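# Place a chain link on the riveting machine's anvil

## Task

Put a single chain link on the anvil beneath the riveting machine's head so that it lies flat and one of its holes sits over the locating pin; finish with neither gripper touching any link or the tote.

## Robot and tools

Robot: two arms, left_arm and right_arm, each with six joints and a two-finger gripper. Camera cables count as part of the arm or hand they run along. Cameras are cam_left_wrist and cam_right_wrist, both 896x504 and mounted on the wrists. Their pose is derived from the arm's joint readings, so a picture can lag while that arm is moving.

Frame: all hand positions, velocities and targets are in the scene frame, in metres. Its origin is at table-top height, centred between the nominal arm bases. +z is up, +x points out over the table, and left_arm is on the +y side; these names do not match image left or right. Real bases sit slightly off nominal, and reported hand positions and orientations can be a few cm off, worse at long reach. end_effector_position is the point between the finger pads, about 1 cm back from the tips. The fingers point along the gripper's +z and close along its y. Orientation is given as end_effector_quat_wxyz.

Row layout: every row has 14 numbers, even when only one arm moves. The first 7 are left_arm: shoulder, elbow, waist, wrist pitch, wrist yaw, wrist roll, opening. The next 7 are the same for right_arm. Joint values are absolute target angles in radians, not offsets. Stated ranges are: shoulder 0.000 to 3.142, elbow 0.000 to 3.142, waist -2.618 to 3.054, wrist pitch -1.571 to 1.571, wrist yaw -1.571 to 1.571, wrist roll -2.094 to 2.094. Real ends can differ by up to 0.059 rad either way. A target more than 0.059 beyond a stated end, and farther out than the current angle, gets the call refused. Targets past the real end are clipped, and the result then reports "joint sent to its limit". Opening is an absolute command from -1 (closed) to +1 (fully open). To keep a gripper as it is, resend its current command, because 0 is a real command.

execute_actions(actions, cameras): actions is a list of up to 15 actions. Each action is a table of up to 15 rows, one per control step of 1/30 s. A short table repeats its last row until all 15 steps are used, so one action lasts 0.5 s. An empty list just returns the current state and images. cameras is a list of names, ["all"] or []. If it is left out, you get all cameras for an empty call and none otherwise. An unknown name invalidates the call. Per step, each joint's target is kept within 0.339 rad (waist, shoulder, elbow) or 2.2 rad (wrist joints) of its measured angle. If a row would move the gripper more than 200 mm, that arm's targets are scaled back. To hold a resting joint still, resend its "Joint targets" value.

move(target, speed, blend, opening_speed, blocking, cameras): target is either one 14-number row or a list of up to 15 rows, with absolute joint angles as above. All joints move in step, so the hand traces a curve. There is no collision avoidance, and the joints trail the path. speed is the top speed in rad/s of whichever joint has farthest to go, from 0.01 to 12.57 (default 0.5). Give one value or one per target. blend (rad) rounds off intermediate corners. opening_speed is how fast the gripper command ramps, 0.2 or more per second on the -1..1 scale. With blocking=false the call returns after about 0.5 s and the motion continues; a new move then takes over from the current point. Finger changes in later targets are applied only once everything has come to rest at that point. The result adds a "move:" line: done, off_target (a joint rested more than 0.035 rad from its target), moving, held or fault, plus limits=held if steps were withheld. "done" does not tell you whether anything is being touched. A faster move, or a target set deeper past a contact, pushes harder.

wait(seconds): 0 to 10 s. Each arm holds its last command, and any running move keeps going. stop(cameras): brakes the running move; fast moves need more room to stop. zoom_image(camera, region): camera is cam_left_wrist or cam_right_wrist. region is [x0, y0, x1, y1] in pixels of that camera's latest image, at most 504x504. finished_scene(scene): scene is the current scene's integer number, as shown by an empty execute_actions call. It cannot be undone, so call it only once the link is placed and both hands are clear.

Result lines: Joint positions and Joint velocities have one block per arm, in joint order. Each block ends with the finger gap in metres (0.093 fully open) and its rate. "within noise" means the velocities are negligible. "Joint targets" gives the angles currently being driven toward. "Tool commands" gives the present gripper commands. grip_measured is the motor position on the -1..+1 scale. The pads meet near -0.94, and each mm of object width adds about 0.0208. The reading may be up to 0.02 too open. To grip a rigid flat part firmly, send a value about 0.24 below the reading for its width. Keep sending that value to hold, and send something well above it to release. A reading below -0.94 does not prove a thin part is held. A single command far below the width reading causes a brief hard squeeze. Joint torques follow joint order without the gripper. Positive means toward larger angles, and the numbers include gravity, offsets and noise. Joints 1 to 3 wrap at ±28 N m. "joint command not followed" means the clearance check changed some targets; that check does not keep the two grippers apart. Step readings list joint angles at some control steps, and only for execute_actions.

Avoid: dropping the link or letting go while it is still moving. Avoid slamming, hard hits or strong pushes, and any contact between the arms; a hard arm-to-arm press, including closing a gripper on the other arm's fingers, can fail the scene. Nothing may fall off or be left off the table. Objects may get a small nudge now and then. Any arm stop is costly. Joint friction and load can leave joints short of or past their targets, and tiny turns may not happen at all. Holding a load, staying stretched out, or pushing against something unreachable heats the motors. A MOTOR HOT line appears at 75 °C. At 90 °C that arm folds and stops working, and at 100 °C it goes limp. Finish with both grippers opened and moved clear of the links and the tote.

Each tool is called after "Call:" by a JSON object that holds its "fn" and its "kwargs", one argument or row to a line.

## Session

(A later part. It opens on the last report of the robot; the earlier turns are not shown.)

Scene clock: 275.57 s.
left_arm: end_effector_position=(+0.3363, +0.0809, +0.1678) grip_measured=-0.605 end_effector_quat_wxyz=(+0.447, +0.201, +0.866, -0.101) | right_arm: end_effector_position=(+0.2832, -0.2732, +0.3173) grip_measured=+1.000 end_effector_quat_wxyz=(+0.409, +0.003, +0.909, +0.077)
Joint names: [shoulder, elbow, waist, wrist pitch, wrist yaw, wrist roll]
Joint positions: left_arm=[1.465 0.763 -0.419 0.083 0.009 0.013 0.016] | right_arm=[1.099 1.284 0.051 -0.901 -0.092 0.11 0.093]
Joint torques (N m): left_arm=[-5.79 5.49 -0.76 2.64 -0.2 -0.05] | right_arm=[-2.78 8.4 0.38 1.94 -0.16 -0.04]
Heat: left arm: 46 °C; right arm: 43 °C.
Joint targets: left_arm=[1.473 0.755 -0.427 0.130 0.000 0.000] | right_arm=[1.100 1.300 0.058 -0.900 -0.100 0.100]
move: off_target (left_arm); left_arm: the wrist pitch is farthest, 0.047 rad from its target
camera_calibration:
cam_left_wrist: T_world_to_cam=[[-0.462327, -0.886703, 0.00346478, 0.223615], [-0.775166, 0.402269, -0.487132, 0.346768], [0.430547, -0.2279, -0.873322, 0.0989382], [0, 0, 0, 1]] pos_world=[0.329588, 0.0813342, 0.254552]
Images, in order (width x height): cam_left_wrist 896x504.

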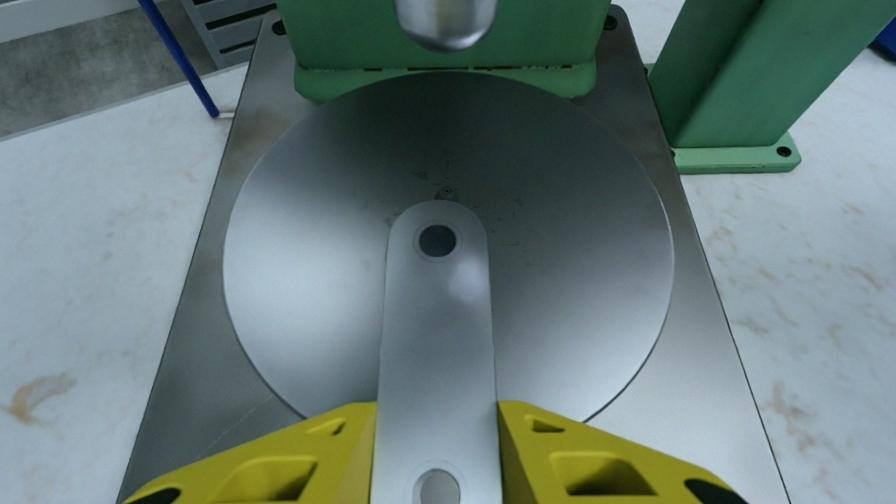

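Call:
{"fn": "move", "kwargs": {
  "target": [1.490,0.726,-0.427,0.165,0.0,0.0,-0.85,1.1,1.3,0.058,-0.9,-0.1,0.1,1],
  "cameras": ["cam_left_wrist"],
  "speed": 0.06
}}

Call:
{"fn": "zoom_image", "kwargs": {
  "camera": "cam_left_wrist",
  "region": [360, 130, 520, 290]
}}

Scene clock: 278.73 s.
left_arm: end_effector_position=(+0.3387, +0.0798, +0.1670) grip_measured=-0.605 end_effector_quat_wxyz=(+0.460, +0.200, +0.859, -0.104) | right_arm: end_effector_position=(+0.2832, -0.2732, +0.3173) grip_measured=+1.000 end_effector_quat_wxyz=(+0.409, +0.003, +0.909, +0.077)
Joint names: [shoulder, elbow, waist, wrist pitch, wrist yaw, wrist roll]
Joint positions: left_arm=[1.473 0.74 -0.419 0.145 0.009 0.013 0.016] | right_arm=[1.099 1.284 0.051 -0.901 -0.092 0.11 0.093]
Joint torques (N m): left_arm=[-4.98 4.92 -0.81 2.37 -0.19 -0.05] | right_arm=[-2.8 8.4 0.36 1.93 -0.16 -0.04]
Heat: left arm: 45 °C; right arm: 43 °C.
Joint targets: left_arm=[1.490 0.726 -0.427 0.165 0.000 0.000] | right_arm=[1.100 1.300 0.058 -0.900 -0.100 0.100]
move: done
camera_calibration:
cam_left_wrist: T_world_to_cam=[[-0.462452, -0.886642, 0.00214708, 0.223991], [-0.761494, 0.395935, -0.513189, 0.348947], [0.454164, -0.23896, -0.858273, 0.0873417], [0, 0, 0, 1]] pos_world=[0.329639, 0.0813107, 0.253558]
Images, in order (width x height): cam_left_wrist 896x504.

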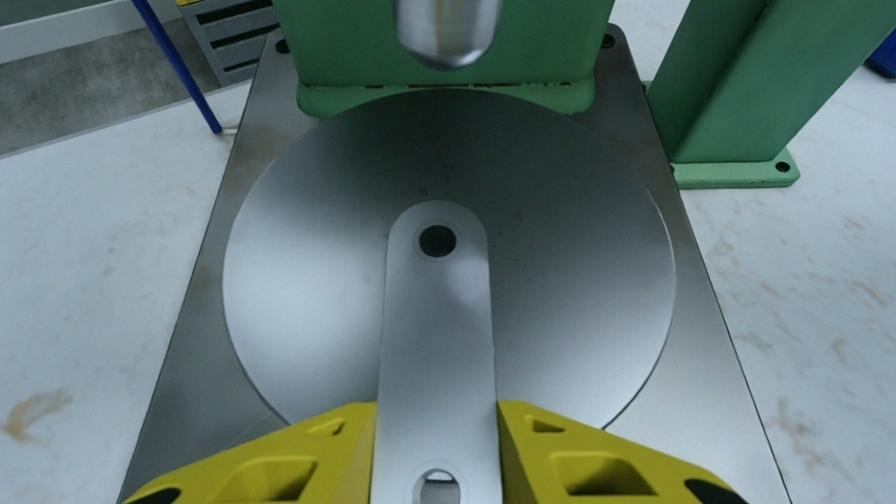

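Scaled by 3.150 from the camera's 896x504 image, which has a finer 1280x720 frame.

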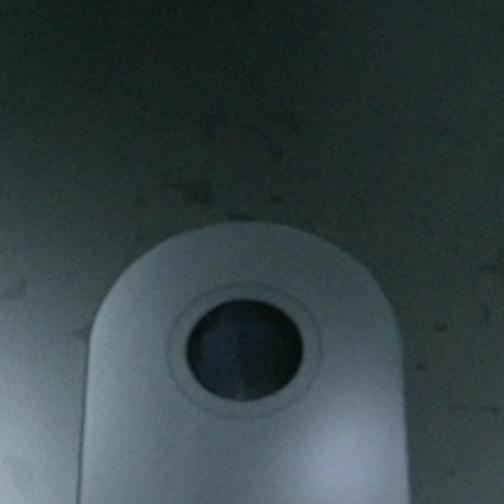

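Call:
{"fn": "move", "kwargs": {
  "target": [1.482,0.735,-0.427,0.095,0.0,0.0,-0.85,1.1,1.3,0.058,-0.9,-0.1,0.1,1],
  "cameras": ["cam_left_wrist"],
  "speed": 0.05
}}

Call:
{"fn": "zoom_image", "kwargs": {
  "camera": "cam_left_wrist",
  "region": [360, 130, 520, 290]
}}

Scene clock: 284.10 s.
left_arm: end_effector_position=(+0.3383, +0.0800, +0.1663) grip_measured=-0.605 end_effector_quat_wxyz=(+0.459, +0.200, +0.859, -0.103) | right_arm: end_effector_position=(+0.2832, -0.2732, +0.3173) grip_measured=+1.000 end_effector_quat_wxyz=(+0.409, +0.003, +0.909, +0.077)
Joint names: [shoulder, elbow, waist, wrist pitch, wrist yaw, wrist roll]
Joint positions: left_arm=[1.473 0.74 -0.419 0.141 0.009 0.013 0.016] | right_arm=[1.099 1.284 0.051 -0.901 -0.092 0.11 0.093]
Joint torques (N m): left_arm=[-5.71 5.67 -0.8 1.58 -0.19 -0.05] | right_arm=[-2.78 8.42 0.34 1.93 -0.16 -0.04]
Heat: left arm: 45 °C; right arm: 43 °C.
Joint targets: left_arm=[1.482 0.735 -0.427 0.095 0.000 0.000] | right_arm=[1.100 1.300 0.058 -0.900 -0.100 0.100]
move: off_target (left_arm); left_arm: the wrist pitch is farthest, 0.046 rad from its target
camera_calibration:
cam_left_wrist: T_world_to_cam=[[-0.462437, -0.886649, 0.00236639, 0.223975], [-0.763093, 0.396634, -0.510265, 0.348197], [0.451487, -0.237771, -0.860014, 0.0880384], [0, 0, 0, 1]] pos_world=[0.329533, 0.0814132, 0.252857]
Images, in order (width x height): cam_left_wrist 896x504.

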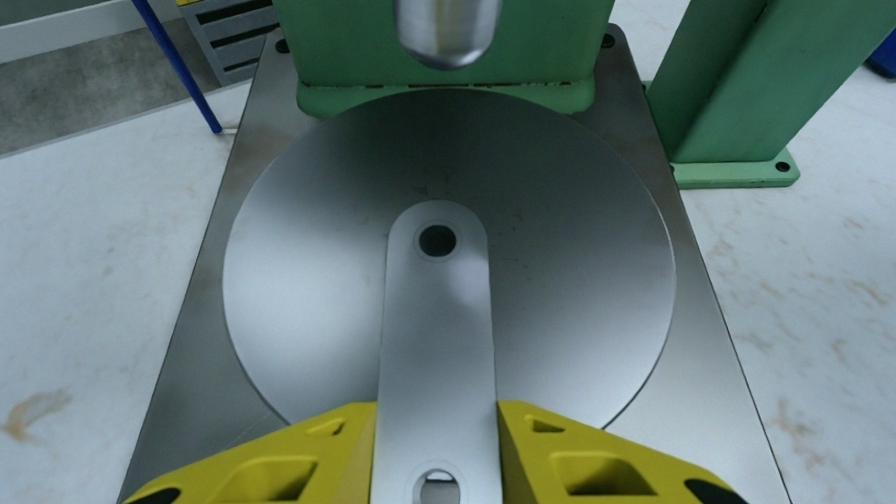

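Scaled by 3.150 from the camera's 896x504 image, which has a finer 1280x720 frame.

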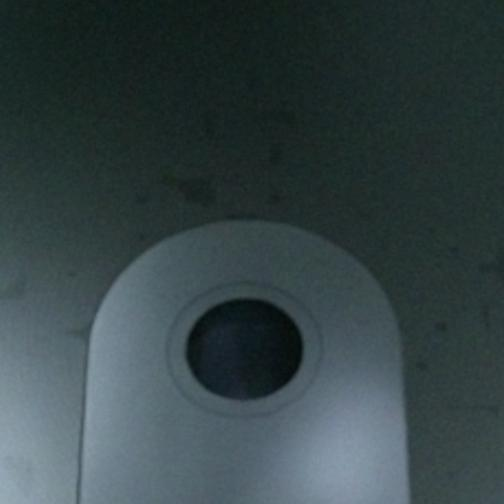

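Call:
{"fn": "move", "kwargs": {
  "target": [1.482,0.735,-0.427,0.045,0.0,0.0,-0.85,1.1,1.3,0.058,-0.9,-0.1,0.1,1],
  "cameras": ["cam_left_wrist"],
  "speed": 0.05
}}

Call:
{"fn": "zoom_image", "kwargs": {
  "camera": "cam_left_wrist",
  "region": [360, 130, 520, 290]
}}

Scene clock: 289.40 s.
left_arm: end_effector_position=(+0.3377, +0.0803, +0.1653) grip_measured=-0.605 end_effector_quat_wxyz=(+0.457, +0.200, +0.861, -0.103) | right_arm: end_effector_position=(+0.2832, -0.2732, +0.3173) grip_measured=+1.000 end_effector_quat_wxyz=(+0.409, +0.003, +0.909, +0.077)
Joint names: [shoulder, elbow, waist, wrist pitch, wrist yaw, wrist roll]
Joint positions: left_arm=[1.473 0.74 -0.419 0.136 0.009 0.013 0.016] | right_arm=[1.099 1.284 0.051 -0.901 -0.092 0.11 0.093]
Joint torques (N m): left_arm=[-5.74 5.67 -0.79 1.06 -0.19 -0.05] | right_arm=[-2.78 8.42 0.36 1.93 -0.16 -0.04]
Heat: left arm: 44 °C; right arm: 43 °C.
Joint targets: left_arm=[1.482 0.735 -0.427 0.045 0.000 0.000] | right_arm=[1.100 1.300 0.058 -0.900 -0.100 0.100]
move: off_target (left_arm); left_arm: the wrist pitch is farthest, 0.091 rad from its target
camera_calibration:
cam_left_wrist: T_world_to_cam=[[-0.462466, -0.886634, 0.00253558, 0.223939], [-0.765536, 0.397855, -0.505634, 0.347024], [0.447303, -0.23578, -0.862744, 0.0891996], [0, 0, 0, 1]] pos_world=[0.329324, 0.0815175, 0.251856]
Images, in order (width x height): cam_left_wrist 896x504.

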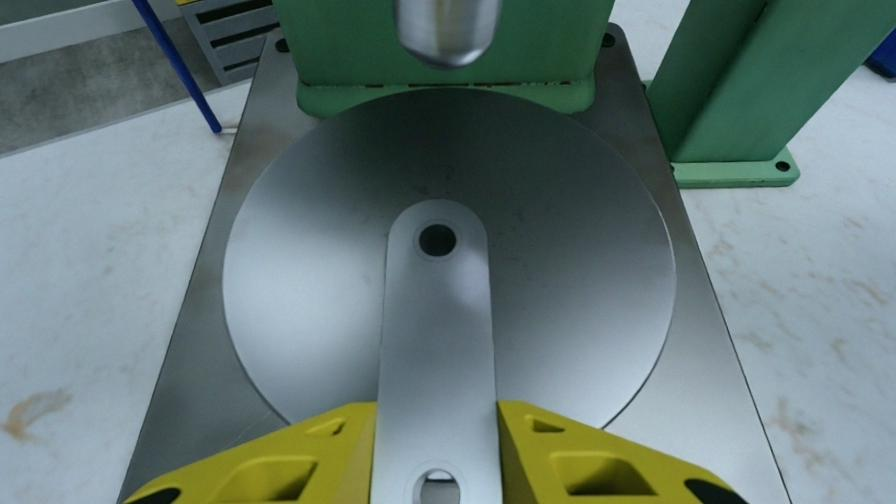

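Scaled by 3.150 from the camera's 896x504 image, which has a finer 1280x720 frame.

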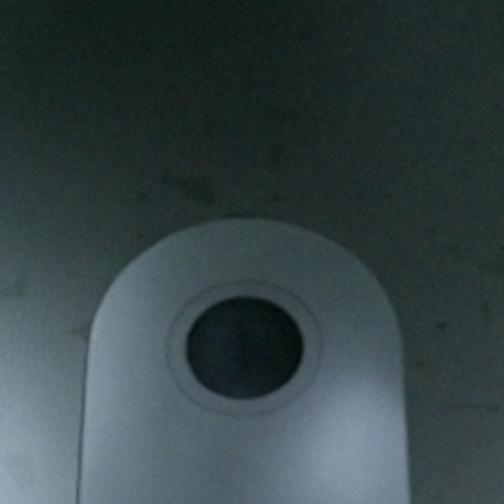

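Call:
{"fn": "move", "kwargs": {
  "target": [1.43,0.895,-0.427,-0.06,0.0,0.0,-0.85,1.1,1.3,0.058,-0.9,-0.1,0.1,1],
  "cameras": ["cam_left_wrist"],
  "speed": 0.15
}}

Call:
{"fn": "move", "kwargs": {
  "target": [1.48,0.945,-0.427,-0.03,0.0,0.0,-0.85,1.1,1.3,0.058,-0.9,-0.1,0.1,1],
  "cameras": ["cam_left_wrist"],
  "speed": 0.1
}}

Call:
{"fn": "zoom_image", "kwargs": {
  "camera": "cam_left_wrist",
  "region": [360, 130, 520, 290]
}}

Scene clock: 331.97 s.
left_arm: end_effector_position=(+0.3353, +0.0814, +0.1714) grip_measured=-0.605 end_effector_quat_wxyz=(+0.413, +0.205, +0.882, -0.094) | right_arm: end_effector_position=(+0.2832, -0.2732, +0.3173) grip_measured=+1.000 end_effector_quat_wxyz=(+0.409, +0.003, +0.909, +0.077)
Joint names: [shoulder, elbow, waist, wrist pitch, wrist yaw, wrist roll]
Joint positions: left_arm=[1.473 0.851 -0.419 -0.073 0.009 0.013 0.016] | right_arm=[1.099 1.284 0.051 -0.901 -0.092 0.11 0.093]
Joint torques (N m): left_arm=[-10.78 9.66 -0.79 2.16 -0.2 -0.05] | right_arm=[-2.78 8.4 0.36 1.93 -0.16 -0.04]
Heat: left arm: 43 °C; right arm: 43 °C.
Joint targets: left_arm=[1.430 0.895 -0.427 -0.060 0.000 0.000] | right_arm=[1.100 1.300 0.058 -0.900 -0.100 0.100]
move: off_target (left_arm); left_arm: the elbow is farthest, 0.044 rad from its target
camera_calibration:
cam_left_wrist: T_world_to_cam=[[-0.461977, -0.886867, 0.00666581, 0.222852], [-0.806912, 0.417185, -0.41815, 0.345152], [0.368063, -0.198554, -0.908354, 0.127157], [0, 0, 0, 1]] pos_world=[0.334658, 0.0788952, 0.258343]
Images, in order (width x height): cam_left_wrist 896x504.

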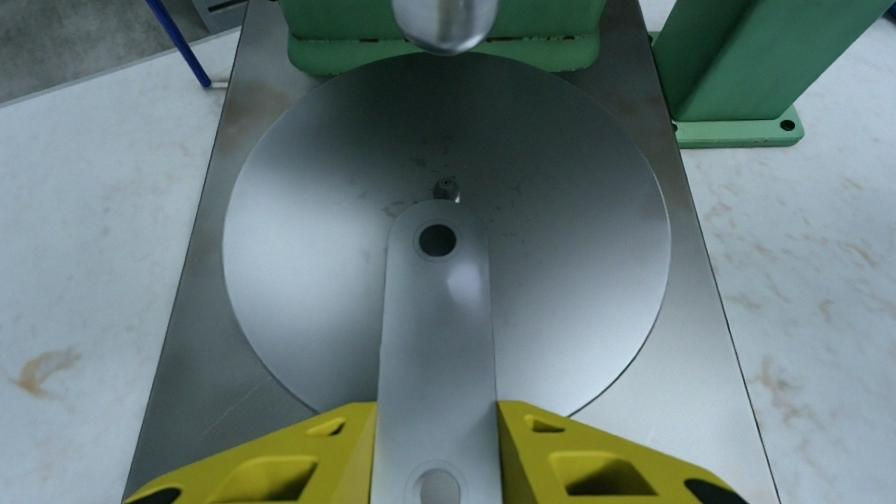

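Scene clock: 333.00 s.
left_arm: end_effector_position=(+0.3452, +0.0768, +0.1891) grip_measured=-0.605 end_effector_quat_wxyz=(+0.430, +0.203, +0.874, -0.097) | right_arm: end_effector_position=(+0.2832, -0.2732, +0.3173) grip_measured=+1.000 end_effector_quat_wxyz=(+0.409, +0.003, +0.909, +0.077)
Joint names: [shoulder, elbow, waist, wrist pitch, wrist yaw, wrist roll]
Joint positions: left_arm=[1.477 0.9 -0.419 -0.079 0.009 0.013 0.016] | right_arm=[1.099 1.284 0.051 -0.901 -0.092 0.11 0.093]
Joint torques (N m): left_arm=[-6.68 9.89 -0.79 2.63 -0.19 -0.05] | right_arm=[-2.77 8.39 0.38 1.93 -0.16 -0.04]
Heat: left arm: 43 °C; right arm: 43 °C.
Joint targets: left_arm=[1.480 0.945 -0.427 -0.030 0.000 0.000] | right_arm=[1.100 1.300 0.058 -0.900 -0.100 0.100]
move: off_target (left_arm); left_arm: the wrist pitch is farthest, 0.049 rad from its target
camera_calibration:
cam_left_wrist: T_world_to_cam=[[-0.462158, -0.886783, 0.00504844, 0.223632], [-0.791877, 0.410121, -0.452472, 0.364229], [0.399174, -0.213111, -0.891764, 0.125898], [0, 0, 0, 1]] pos_world=[0.341523, 0.0757652, 0.275946]
Images, in order (width x height): cam_left_wrist 896x504.

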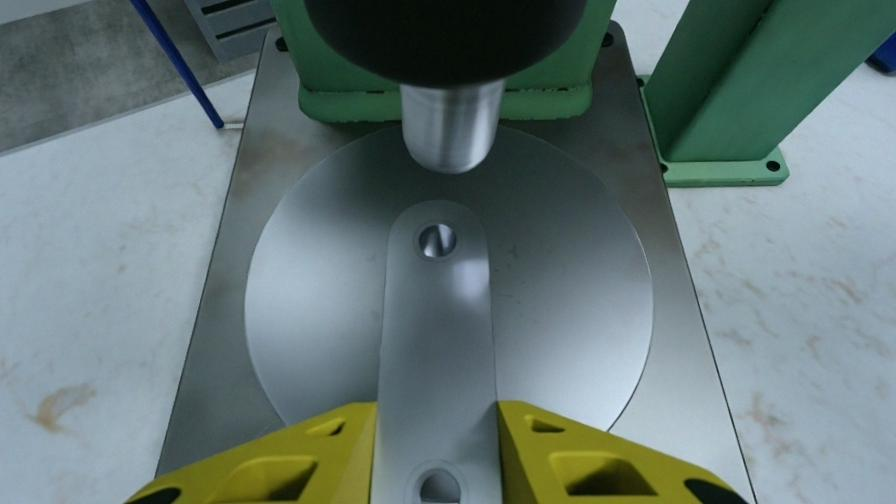

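Scaled by 3.150 from the camera's 896x504 image, which has a finer 1280x720 frame.

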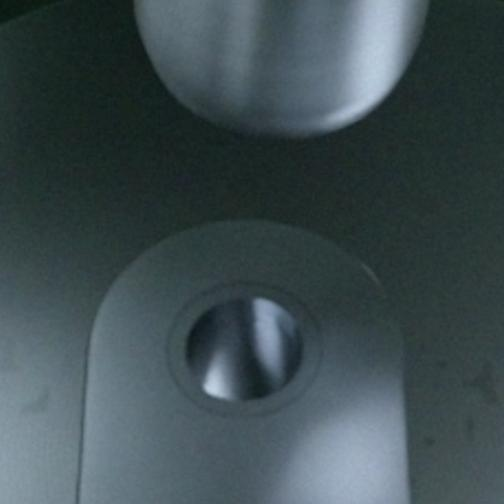

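Call:
{"fn": "move", "kwargs": {
  "target": [1.519,0.979,-0.437,-0.008,0.0,0.0,-0.85,1.1,1.3,0.058,-0.9,-0.1,0.1,1],
  "cameras": ["cam_left_wrist"],
  "speed": 0.1
}}

Call:
{"fn": "zoom_image", "kwargs": {
  "camera": "cam_left_wrist",
  "region": [360, 130, 520, 290]
}}

Scene clock: 351.33 s.
left_arm: end_effector_position=(+0.3521, +0.0682, +0.1886) grip_measured=-0.605 end_effector_quat_wxyz=(+0.431, +0.208, +0.873, -0.100) | right_arm: end_effector_position=(+0.2832, -0.2732, +0.3173) grip_measured=+1.000 end_effector_quat_wxyz=(+0.409, +0.003, +0.909, +0.077)
Joint names: [shoulder, elbow, waist, wrist pitch, wrist yaw, wrist roll]
Joint positions: left_arm=[1.516 0.932 -0.43 -0.07 0.009 0.013 0.016] | right_arm=[1.099 1.284 0.051 -0.901 -0.092 0.11 0.093]
Joint torques (N m): left_arm=[-7.06 10.04 -0.7 2.8 -0.19 -0.05] | right_arm=[-2.77 8.43 0.38 1.93 -0.16 -0.04]
Heat: left arm: 49 °C; right arm: 44 °C.
Joint targets: left_arm=[1.519 0.979 -0.437 -0.008 0.000 0.000] | right_arm=[1.100 1.300 0.058 -0.900 -0.100 0.100]
move: off_target (left_arm); left_arm: the wrist pitch is farthest, 0.062 rad from its target
camera_calibration:
cam_left_wrist: T_world_to_cam=[[-0.471964, -0.881603, 0.00503197, 0.22231], [-0.786521, 0.41847, -0.454167, 0.37091], [0.398289, -0.218308, -0.890902, 0.121349], [0, 0, 0, 1]] pos_world=[0.348319, 0.0672656, 0.275446]
Images, in order (width x height): cam_left_wrist 896x504.

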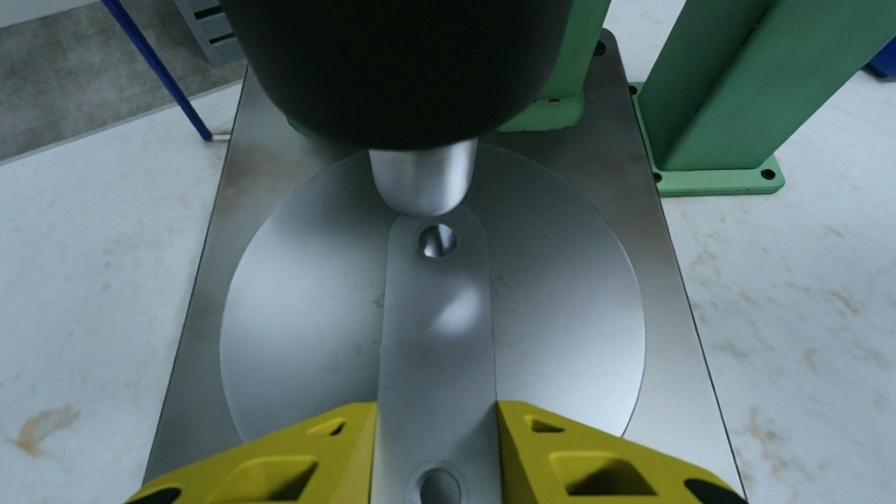

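Scaled by 3.150 from the camera's 896x504 image, which has a finer 1280x720 frame.

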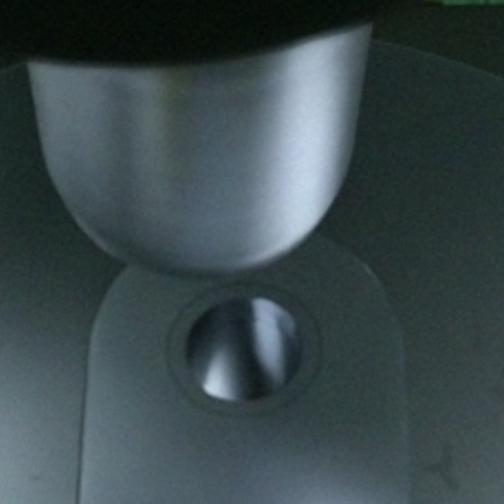

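Call:
{"fn": "move", "kwargs": {
  "target": [1.519,0.979,-0.414,-0.008,0.0,0.0,-0.85,1.1,1.3,0.058,-0.9,-0.1,0.1,1],
  "cameras": ["cam_left_wrist"],
  "speed": 0.1
}}

Call:
{"fn": "zoom_image", "kwargs": {
  "camera": "cam_left_wrist",
  "region": [360, 130, 520, 290]
}}

Scene clock: 356.60 s.
left_arm: end_effector_position=(+0.3537, +0.0715, +0.1887) grip_measured=-0.605 end_effector_quat_wxyz=(+0.431, +0.204, +0.873, -0.098) | right_arm: end_effector_position=(+0.2832, -0.2732, +0.3173) grip_measured=+1.000 end_effector_quat_wxyz=(+0.409, +0.003, +0.909, +0.077)
Joint names: [shoulder, elbow, waist, wrist pitch, wrist yaw, wrist roll]
Joint positions: left_arm=[1.516 0.932 -0.421 -0.07 0.009 0.013 0.016] | right_arm=[1.099 1.284 0.051 -0.901 -0.092 0.11 0.093]
Joint torques (N m): left_arm=[-7.06 10.06 0.47 2.78 -0.2 -0.05] | right_arm=[-2.78 8.43 0.34 1.94 -0.16 -0.04]
Heat: left arm: 49 °C; right arm: 44 °C.
Joint targets: left_arm=[1.519 0.979 -0.414 -0.008 0.000 0.000] | right_arm=[1.100 1.300 0.058 -0.900 -0.100 0.100]
move: off_target (left_arm); left_arm: the wrist pitch is farthest, 0.062 rad from its target
camera_calibration:
cam_left_wrist: T_world_to_cam=[[-0.464597, -0.885508, 0.00497688, 0.223687], [-0.789795, 0.411825, -0.454559, 0.372561], [0.400466, -0.215117, -0.890703, 0.120476], [0, 0, 0, 1]] pos_world=[0.349925, 0.0705638, 0.275546]
Images, in order (width x height): cam_left_wrist 896x504.

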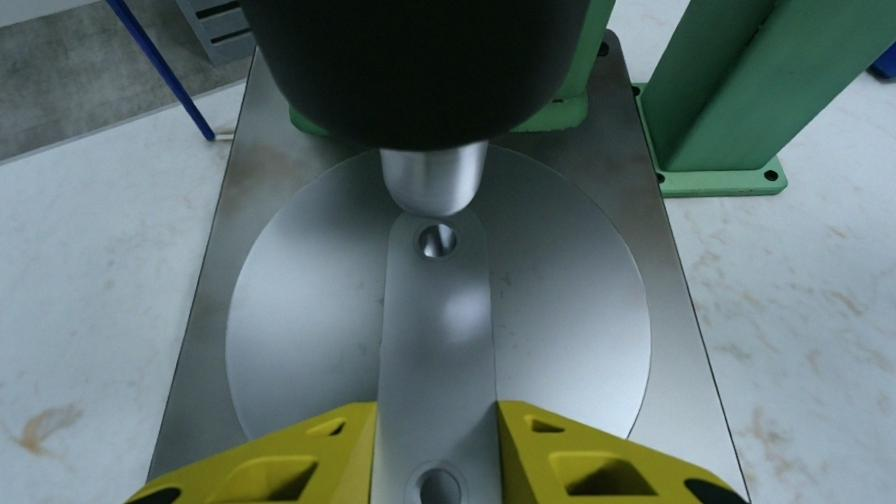

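Scaled by 3.150 from the camera's 896x504 image, which has a finer 1280x720 frame.

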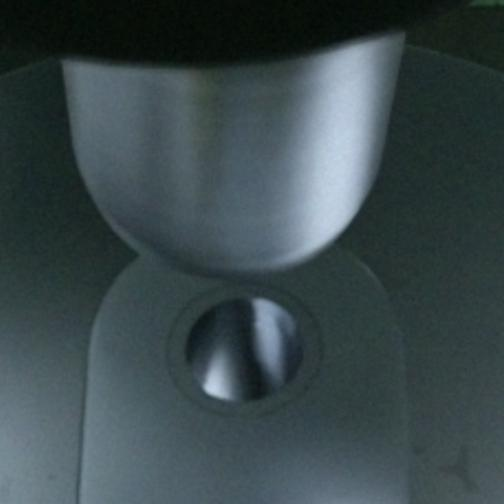

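Call:
{"fn": "move", "kwargs": {
  "target": [1.519,0.918,-0.414,0.0,0.0,0.0,-0.85,1.1,1.3,0.058,-0.9,-0.1,0.1,1],
  "speed": 0.1
}}

Call:
{"fn": "move", "kwargs": {
  "target": [1.527,0.905,-0.414,0.025,0.0,0.0,-0.85,1.1,1.3,0.058,-0.9,-0.1,0.1,1],
  "speed": 0.1,
  "cameras": ["cam_left_wrist"]
}}

Scene clock: 364.87 s.
left_arm: end_effector_position=(+0.3528, +0.0719, +0.1861) grip_measured=-0.605 end_effector_quat_wxyz=(+0.431, +0.204, +0.874, -0.098) | right_arm: end_effector_position=(+0.2832, -0.2732, +0.3173) grip_measured=+1.000 end_effector_quat_wxyz=(+0.409, +0.003, +0.909, +0.077)
Joint names: [shoulder, elbow, waist, wrist pitch, wrist yaw, wrist roll]
Joint positions: left_arm=[1.516 0.921 -0.421 -0.06 0.009 0.013 0.016] | right_arm=[1.099 1.284 0.051 -0.901 -0.092 0.11 0.093]
Joint torques (N m): left_arm=[-7.02 6.05 0.46 2.77 -0.19 -0.05] | right_arm=[-2.78 8.42 0.36 1.94 -0.16 -0.04]
Heat: left arm: 50 °C; right arm: 44 °C.
Joint targets: left_arm=[1.519 0.918 -0.414 0.000 0.000 0.000] | right_arm=[1.100 1.300 0.058 -0.900 -0.100 0.100]
move: off_target (left_arm); left_arm: the wrist pitch is farthest, 0.060 rad from its target
camera_calibration:
cam_left_wrist: T_world_to_cam=[[-0.464611, -0.885501, 0.00503369, 0.223671], [-0.790144, 0.411999, -0.453794, 0.370482], [0.399762, -0.214815, -0.891092, 0.118898], [0, 0, 0, 1]] pos_world=[0.349123, 0.0709644, 0.272946]
cam_right_wrist: T_world_to_cam=[[0.048221, -0.99046, -0.129087, -0.243514], [-0.914954, 0.00804057, -0.403477, 0.427813], [0.400666, 0.137565, -0.905838, 0.287189], [0, 0, 0, 1]] pos_world=[0.288105, -0.284138, 0.401325]

Scene clock: 365.63 s.
left_arm: end_effector_position=(+0.3535, +0.0716, +0.1821) grip_measured=-0.605 end_effector_quat_wxyz=(+0.432, +0.204, +0.873, -0.098) | right_arm: end_effector_position=(+0.2832, -0.2732, +0.3173) grip_measured=+1.000 end_effector_quat_wxyz=(+0.409, +0.003, +0.909, +0.077)
Joint names: [shoulder, elbow, waist, wrist pitch, wrist yaw, wrist roll]
Joint positions: left_arm=[1.524 0.909 -0.421 -0.038 0.009 0.013 0.016] | right_arm=[1.099 1.284 0.051 -0.901 -0.092 0.11 0.093]
Joint torques (N m): left_arm=[-7.08 5.91 0.47 2.8 -0.19 -0.04] | right_arm=[-2.76 8.4 0.35 1.92 -0.16 -0.04]
Heat: left arm: 49 °C; right arm: 44 °C.
Joint targets: left_arm=[1.527 0.905 -0.414 0.025 0.000 0.000] | right_arm=[1.100 1.300 0.058 -0.900 -0.100 0.100]
move: off_target (left_arm); left_arm: the wrist pitch is farthest, 0.063 rad from its target
camera_calibration:
cam_left_wrist: T_world_to_cam=[[-0.464606, -0.885504, 0.0048338, 0.223665], [-0.788876, 0.411415, -0.456522, 0.369443], [0.402264, -0.215916, -0.889699, 0.113936], [0, 0, 0, 1]] pos_world=[0.349528, 0.0706621, 0.268946]
Images, in order (width x height): cam_left_wrist 896x504.

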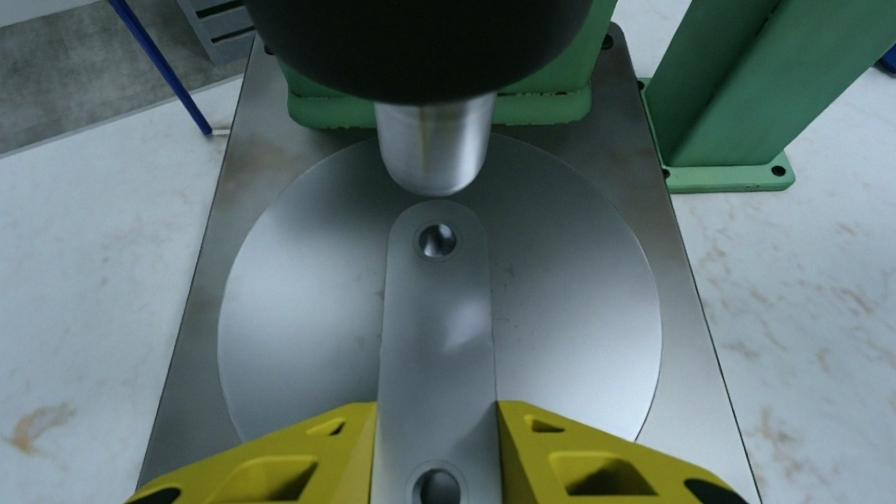

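Call:
{"fn": "move", "kwargs": {
  "target": [1.5325,0.893,-0.414,0.045,0.0,0.0,-0.85,1.1,1.3,0.058,-0.9,-0.1,0.1,1],
  "speed": 0.08,
  "cameras": ["cam_left_wrist"]
}}

Call:
{"fn": "zoom_image", "kwargs": {
  "camera": "cam_left_wrist",
  "region": [400, 200, 480, 280]
}}

Scene clock: 370.07 s.
left_arm: end_effector_position=(+0.3541, +0.0713, +0.1797) grip_measured=-0.605 end_effector_quat_wxyz=(+0.435, +0.204, +0.871, -0.099) | right_arm: end_effector_position=(+0.2832, -0.2732, +0.3173) grip_measured=+1.000 end_effector_quat_wxyz=(+0.409, +0.003, +0.909, +0.077)
Joint names: [shoulder, elbow, waist, wrist pitch, wrist yaw, wrist roll]
Joint positions: left_arm=[1.529 0.898 -0.421 -0.015 0.009 0.013 0.016] | right_arm=[1.099 1.284 0.051 -0.901 -0.092 0.11 0.093]
Joint torques (N m): left_arm=[-7.02 5.83 0.46 2.77 -0.2 -0.05] | right_arm=[-2.8 8.38 0.35 1.93 -0.16 -0.04]
Heat: left arm: 49 °C; right arm: 44 °C.
Joint targets: left_arm=[1.532 0.893 -0.414 0.045 0.000 0.000] | right_arm=[1.100 1.300 0.058 -0.900 -0.100 0.100]
move: off_target (left_arm); left_arm: the wrist pitch is farthest, 0.060 rad from its target
camera_calibration:
cam_left_wrist: T_world_to_cam=[[-0.464581, -0.885519, 0.00458096, 0.223783], [-0.78607, 0.410013, -0.462583, 0.369171], [0.407747, -0.218508, -0.886564, 0.109185], [0, 0, 0, 1]] pos_world=[0.34964, 0.0706567, 0.266547]
Images, in order (width x height): cam_left_wrist 896x504.

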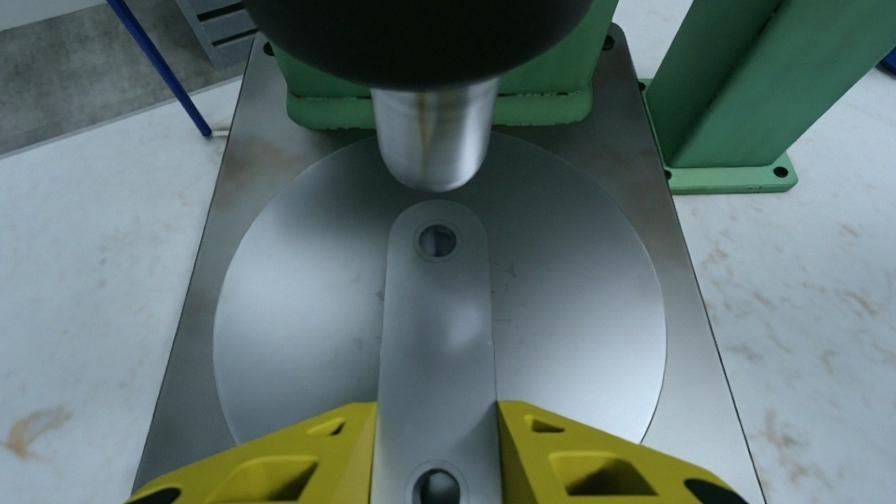

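Scaled by 6.300 from the camera's 896x504 image, which has a finer 1280x720 frame.

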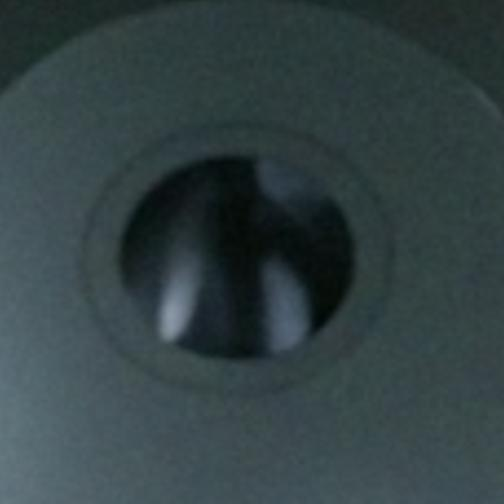

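Call:
{"fn": "move", "kwargs": {
  "target": [1.5365,0.884,-0.414,0.059,0.0,0.0,-0.85,1.1,1.3,0.058,-0.9,-0.1,0.1,1],
  "speed": 0.08,
  "cameras": ["cam_left_wrist"]
}}

Call:
{"fn": "zoom_image", "kwargs": {
  "camera": "cam_left_wrist",
  "region": [400, 200, 480, 280]
}}

Call:
{"fn": "move", "kwargs": {
  "target": [1.5405,0.875,-0.414,0.073,0.0,0.0,-0.85,1.1,1.3,0.058,-0.9,-0.1,0.1,1],
  "speed": 0.08,
  "cameras": ["cam_left_wrist"]
}}

Call:
{"fn": "zoom_image", "kwargs": {
  "camera": "cam_left_wrist",
  "region": [400, 200, 480, 280]
}}

Scene clock: 375.10 s.
left_arm: end_effector_position=(+0.3542, +0.0713, +0.1789) grip_measured=-0.605 end_effector_quat_wxyz=(+0.438, +0.203, +0.870, -0.099) | right_arm: end_effector_position=(+0.2832, -0.2732, +0.3173) grip_measured=+1.000 end_effector_quat_wxyz=(+0.409, +0.003, +0.909, +0.077)
Joint names: [shoulder, elbow, waist, wrist pitch, wrist yaw, wrist roll]
Joint positions: left_arm=[1.529 0.889 -0.421 0.001 0.009 0.013 0.016] | right_arm=[1.099 1.284 0.051 -0.901 -0.092 0.11 0.093]
Joint torques (N m): left_arm=[-6.64 5.82 0.49 2.76 -0.19 -0.05] | right_arm=[-2.8 8.36 0.36 1.93 -0.16 -0.04]
Heat: left arm: 48 °C; right arm: 44 °C.
Joint targets: left_arm=[1.536 0.884 -0.414 0.059 0.000 0.000] | right_arm=[1.100 1.300 0.058 -0.900 -0.100 0.100]
move: off_target (left_arm); left_arm: the wrist pitch is farthest, 0.058 rad from its target
camera_calibration:
cam_left_wrist: T_world_to_cam=[[-0.464389, -0.885622, 0.004078, 0.223853], [-0.783369, 0.408615, -0.468366, 0.369109], [0.413129, -0.220699, -0.883525, 0.106146], [0, 0, 0, 1]] pos_world=[0.349251, 0.0708518, 0.265748]
Images, in order (width x height): cam_left_wrist 896x504.

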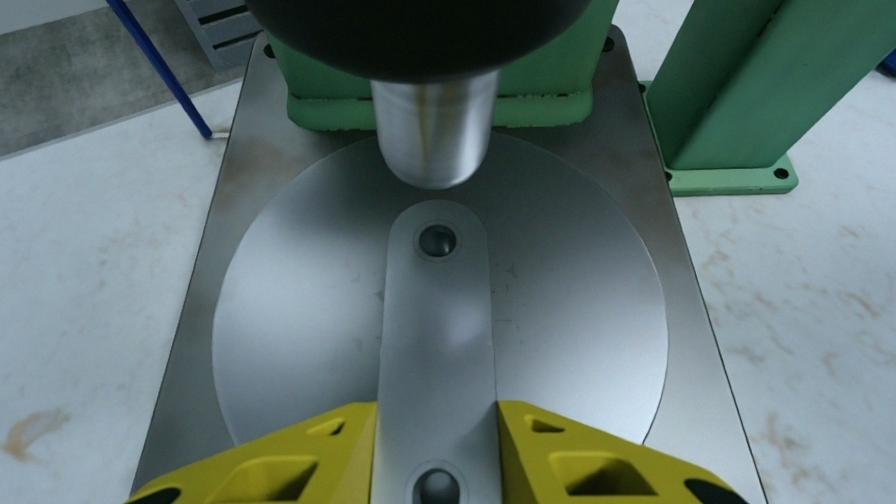

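Scaled by 6.300 from the camera's 896x504 image, which has a finer 1280x720 frame.

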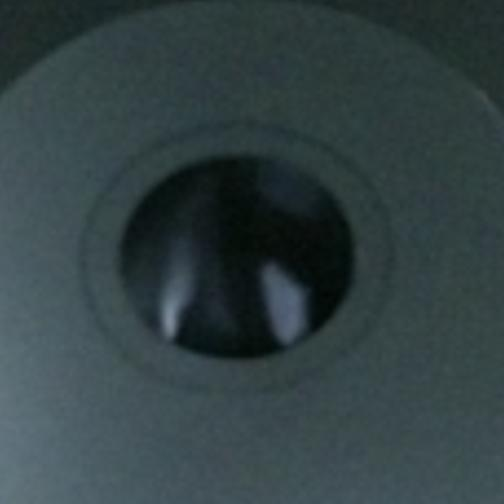

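Scene clock: 375.83 s.
left_arm: end_effector_position=(+0.3544, +0.0712, +0.1748) grip_measured=-0.605 end_effector_quat_wxyz=(+0.437, +0.203, +0.870, -0.099) | right_arm: end_effector_position=(+0.2832, -0.2732, +0.3173) grip_measured=+1.000 end_effector_quat_wxyz=(+0.409, +0.003, +0.909, +0.077)
Joint names: [shoulder, elbow, waist, wrist pitch, wrist yaw, wrist roll]
Joint positions: left_arm=[1.537 0.88 -0.421 0.016 0.009 0.013 0.016] | right_arm=[1.099 1.284 0.051 -0.901 -0.092 0.11 0.093]
Joint torques (N m): left_arm=[-7.05 5.79 0.47 2.74 -0.19 -0.05] | right_arm=[-2.8 8.4 0.38 1.93 -0.16 -0.03]
Heat: left arm: 48 °C; right arm: 44 °C.
Joint targets: left_arm=[1.541 0.875 -0.414 0.073 0.000 0.000] | right_arm=[1.100 1.300 0.058 -0.900 -0.100 0.100]
move: off_target (left_arm); left_arm: the wrist pitch is farthest, 0.057 rad from its target
camera_calibration:
cam_left_wrist: T_world_to_cam=[[-0.464348, -0.885643, 0.00412816, 0.223894], [-0.784023, 0.408891, -0.467029, 0.367321], [0.411933, -0.220101, -0.884232, 0.102939], [0, 0, 0, 1]] pos_world=[0.349549, 0.070753, 0.261648]
Images, in order (width x height): cam_left_wrist 896x504.

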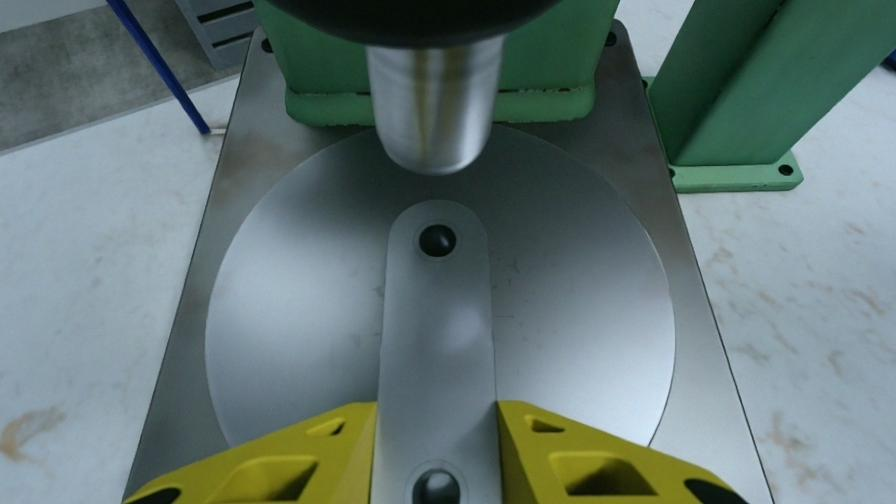

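Scaled by 6.300 from the camera's 896x504 image, which has a finer 1280x720 frame.

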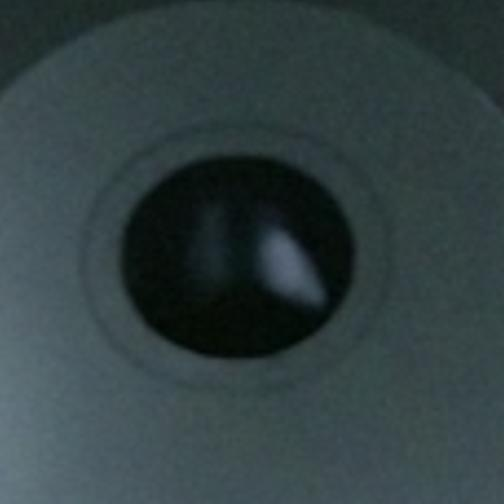

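Call:
{"fn": "move", "kwargs": {
  "target": [1.5445,0.866,-0.414,0.08,0.0,0.0,-0.85,1.1,1.3,0.058,-0.9,-0.1,0.1,1],
  "speed": 0.08
}}

Call:
{"fn": "zoom_image", "kwargs": {
  "camera": "cam_left_wrist",
  "region": [400, 200, 480, 280]
}}

Call:
{"fn": "move", "kwargs": {
  "target": [1.5485,0.857,-0.414,0.093,0.0,0.0,-0.85,1.1,1.3,0.058,-0.9,-0.1,0.1,1],
  "speed": 0.08,
  "cameras": ["cam_left_wrist"]
}}

Call:
{"fn": "zoom_image", "kwargs": {
  "camera": "cam_left_wrist",
  "region": [400, 200, 480, 280]
}}

Scene clock: 382.10 s.
left_arm: end_effector_position=(+0.3542, +0.0713, +0.1738) grip_measured=-0.605 end_effector_quat_wxyz=(+0.439, +0.203, +0.869, -0.100) | right_arm: end_effector_position=(+0.2832, -0.2732, +0.3173) grip_measured=+1.000 end_effector_quat_wxyz=(+0.409, +0.003, +0.909, +0.077)
Joint names: [shoulder, elbow, waist, wrist pitch, wrist yaw, wrist roll]
Joint positions: left_arm=[1.537 0.872 -0.421 0.028 0.009 0.013 0.016] | right_arm=[1.099 1.284 0.051 -0.901 -0.092 0.11 0.093]
Joint torques (N m): left_arm=[-6.63 5.67 0.44 2.68 -0.19 -0.04] | right_arm=[-2.77 8.38 0.38 1.93 -0.17 -0.04]
Heat: left arm: 47 °C; right arm: 44 °C.
Joint targets: left_arm=[1.545 0.866 -0.414 0.080 0.000 0.000] | right_arm=[1.100 1.300 0.058 -0.900 -0.100 0.100]
move: off_target (left_arm); left_arm: the wrist pitch is farthest, 0.052 rad from its target
camera_calibration:
cam_left_wrist: T_world_to_cam=[[-0.464415, -0.885609, 0.00396651, 0.223907], [-0.78223, 0.408095, -0.470717, 0.366779], [0.415252, -0.221711, -0.882276, 0.100748], [0, 0, 0, 1]] pos_world=[0.349056, 0.0709497, 0.260648]
cam_right_wrist: T_world_to_cam=[[0.048221, -0.99046, -0.129087, -0.243514], [-0.914954, 0.00804057, -0.403477, 0.427813], [0.400666, 0.137565, -0.905838, 0.287189], [0, 0, 0, 1]] pos_world=[0.288105, -0.284138, 0.401325]

Scaled by 6.300 from the camera's 896x504 image, which has a finer 1280x720 frame.

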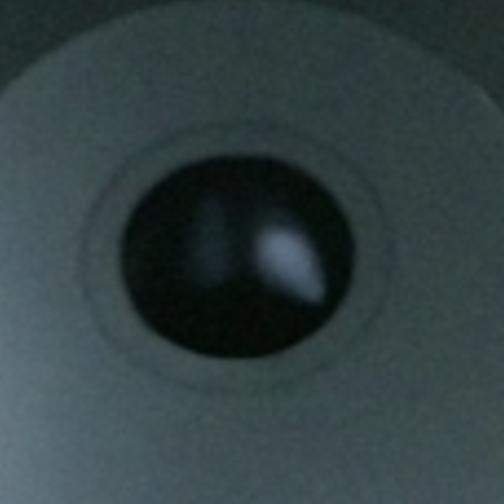

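Scene clock: 382.83 s.
left_arm: end_effector_position=(+0.3542, +0.0713, +0.1699) grip_measured=-0.605 end_effector_quat_wxyz=(+0.438, +0.203, +0.870, -0.100) | right_arm: end_effector_position=(+0.2832, -0.2732, +0.3173) grip_measured=+1.000 end_effector_quat_wxyz=(+0.409, +0.003, +0.909, +0.077)
Joint names: [shoulder, elbow, waist, wrist pitch, wrist yaw, wrist roll]
Joint positions: left_arm=[1.544 0.864 -0.421 0.043 0.009 0.013 0.016] | right_arm=[1.099 1.284 0.051 -0.901 -0.092 0.11 0.093]
Joint torques (N m): left_arm=[-6.98 5.64 0.43 2.68 -0.19 -0.05] | right_arm=[-2.78 8.42 0.38 1.93 -0.16 -0.03]
Heat: left arm: 47 °C; right arm: 44 °C.
Joint targets: left_arm=[1.549 0.857 -0.414 0.093 0.000 0.000] | right_arm=[1.100 1.300 0.058 -0.900 -0.100 0.100]
move: off_target (left_arm); left_arm: the wrist pitch is farthest, 0.050 rad from its target
camera_calibration:
cam_left_wrist: T_world_to_cam=[[-0.464374, -0.88563, 0.00401681, 0.223943], [-0.782887, 0.408373, -0.469381, 0.364886], [0.414058, -0.221113, -0.882986, 0.0978237], [0, 0, 0, 1]] pos_world=[0.349153, 0.0709509, 0.256748]
Images, in order (width x height): cam_left_wrist 896x504.

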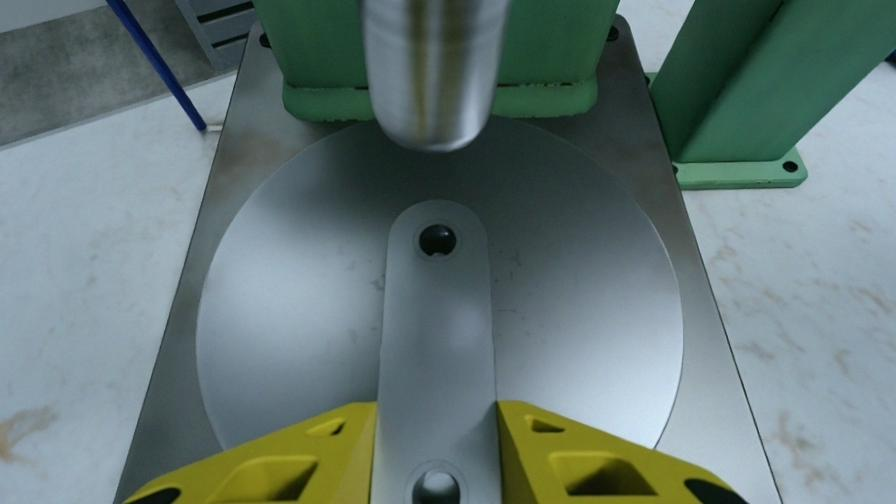

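Scaled by 6.300 from the camera's 896x504 image, which has a finer 1280x720 frame.

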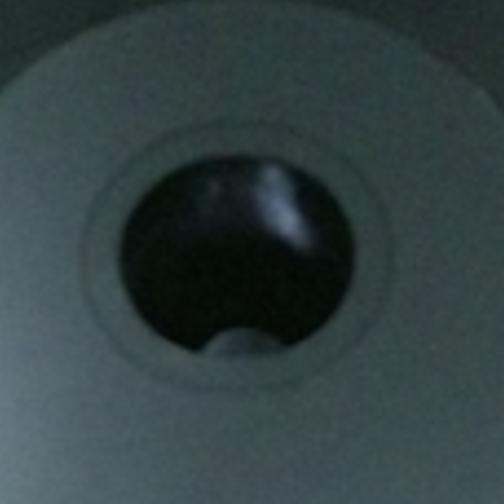

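Call:
{"fn": "move", "kwargs": {
  "target": [1.5525,0.847,-0.414,0.1,0.0,0.0,-0.85,1.1,1.3,0.058,-0.9,-0.1,0.1,1],
  "speed": 0.08
}}

Call:
{"fn": "zoom_image", "kwargs": {
  "camera": "cam_left_wrist",
  "region": [400, 200, 480, 280]
}}

Call:
{"fn": "move", "kwargs": {
  "target": [1.5575,0.838,-0.414,0.11,0.0,0.0,-0.85,1.1,1.3,0.058,-0.9,-0.1,0.1,1],
  "speed": 0.08,
  "cameras": ["cam_left_wrist"]
}}

Call:
{"fn": "zoom_image", "kwargs": {
  "camera": "cam_left_wrist",
  "region": [400, 200, 480, 280]
}}

Scene clock: 387.27 s.
left_arm: end_effector_position=(+0.3540, +0.0714, +0.1689) grip_measured=-0.605 end_effector_quat_wxyz=(+0.441, +0.203, +0.869, -0.100) | right_arm: end_effector_position=(+0.2832, -0.2732, +0.3173) grip_measured=+1.000 end_effector_quat_wxyz=(+0.409, +0.003, +0.909, +0.077)
Joint names: [shoulder, elbow, waist, wrist pitch, wrist yaw, wrist roll]
Joint positions: left_arm=[1.544 0.855 -0.421 0.056 0.009 0.013 0.016] | right_arm=[1.099 1.284 0.051 -0.901 -0.092 0.11 0.093]
Joint torques (N m): left_arm=[-6.58 5.53 0.46 2.59 -0.19 -0.05] | right_arm=[-2.8 8.42 0.39 1.93 -0.16 -0.04]
Heat: left arm: 46 °C; right arm: 44 °C.
Joint targets: left_arm=[1.553 0.847 -0.414 0.100 0.000 0.000] | right_arm=[1.100 1.300 0.058 -0.900 -0.100 0.100]
move: off_target (left_arm); left_arm: the wrist pitch is farthest, 0.044 rad from its target
camera_calibration:
cam_left_wrist: T_world_to_cam=[[-0.46439, -0.885623, 0.00382052, 0.22399], [-0.780763, 0.407361, -0.473779, 0.364242], [0.418033, -0.223001, -0.880636, 0.0953114], [0, 0, 0, 1]] pos_world=[0.348562, 0.071247, 0.255649]
cam_right_wrist: T_world_to_cam=[[0.048221, -0.99046, -0.129087, -0.243514], [-0.914954, 0.00804057, -0.403477, 0.427813], [0.400666, 0.137565, -0.905838, 0.287189], [0, 0, 0, 1]] pos_world=[0.288105, -0.284138, 0.401325]

Scaled by 6.300 from the camera's 896x504 image, which has a finer 1280x720 frame.

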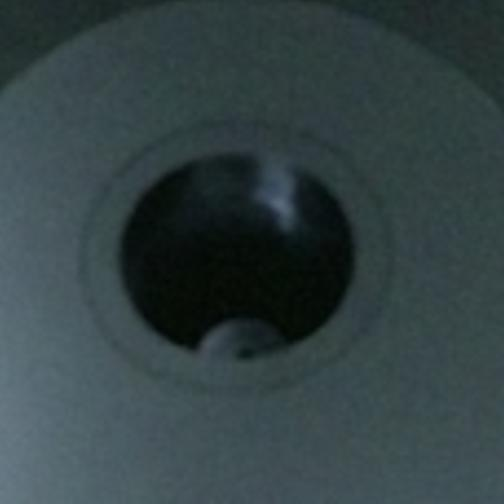

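Scene clock: 388.00 s.
left_arm: end_effector_position=(+0.3542, +0.0713, +0.1680) grip_measured=-0.605 end_effector_quat_wxyz=(+0.443, +0.203, +0.867, -0.101) | right_arm: end_effector_position=(+0.2832, -0.2732, +0.3173) grip_measured=+1.000 end_effector_quat_wxyz=(+0.409, +0.003, +0.909, +0.077)
Joint names: [shoulder, elbow, waist, wrist pitch, wrist yaw, wrist roll]
Joint positions: left_arm=[1.545 0.848 -0.421 0.07 0.009 0.013 0.016] | right_arm=[1.099 1.284 0.051 -0.901 -0.092 0.11 0.093]
Joint torques (N m): left_arm=[-6.26 5.39 0.46 2.55 -0.19 -0.05] | right_arm=[-2.81 8.42 0.38 1.93 -0.16 -0.04]
Heat: left arm: 46 °C; right arm: 44 °C.
Joint targets: left_arm=[1.557 0.838 -0.414 0.110 0.000 0.000] | right_arm=[1.100 1.300 0.058 -0.900 -0.100 0.100]
move: off_target (left_arm); left_arm: the wrist pitch is farthest, 0.040 rad from its target
camera_calibration:
cam_left_wrist: T_world_to_cam=[[-0.464405, -0.885615, 0.00361842, 0.223999], [-0.778494, 0.406278, -0.47842, 0.364019], [0.422226, -0.224998, -0.878123, 0.0927047], [0, 0, 0, 1]] pos_world=[0.34827, 0.0713428, 0.25475]
Images, in order (width x height): cam_left_wrist 896x504.

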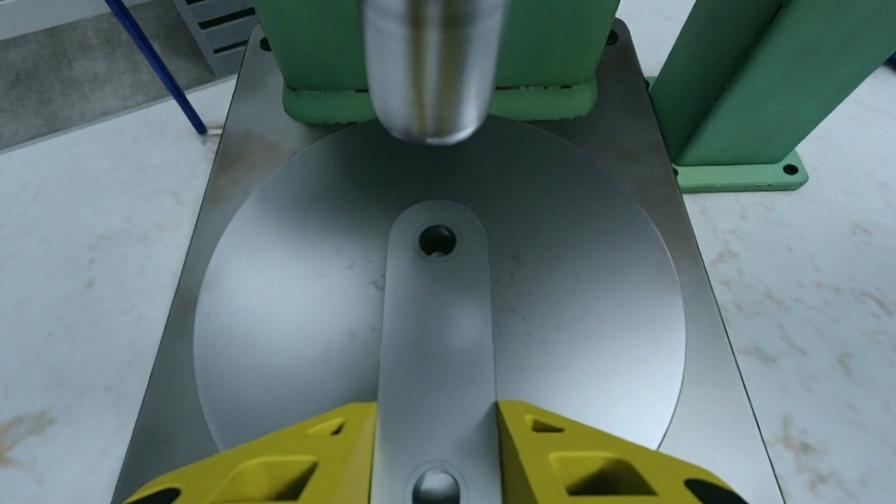

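Scaled by 6.300 from the camera's 896x504 image, which has a finer 1280x720 frame.

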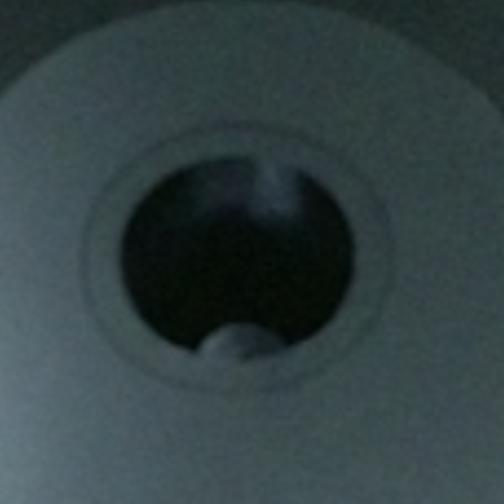

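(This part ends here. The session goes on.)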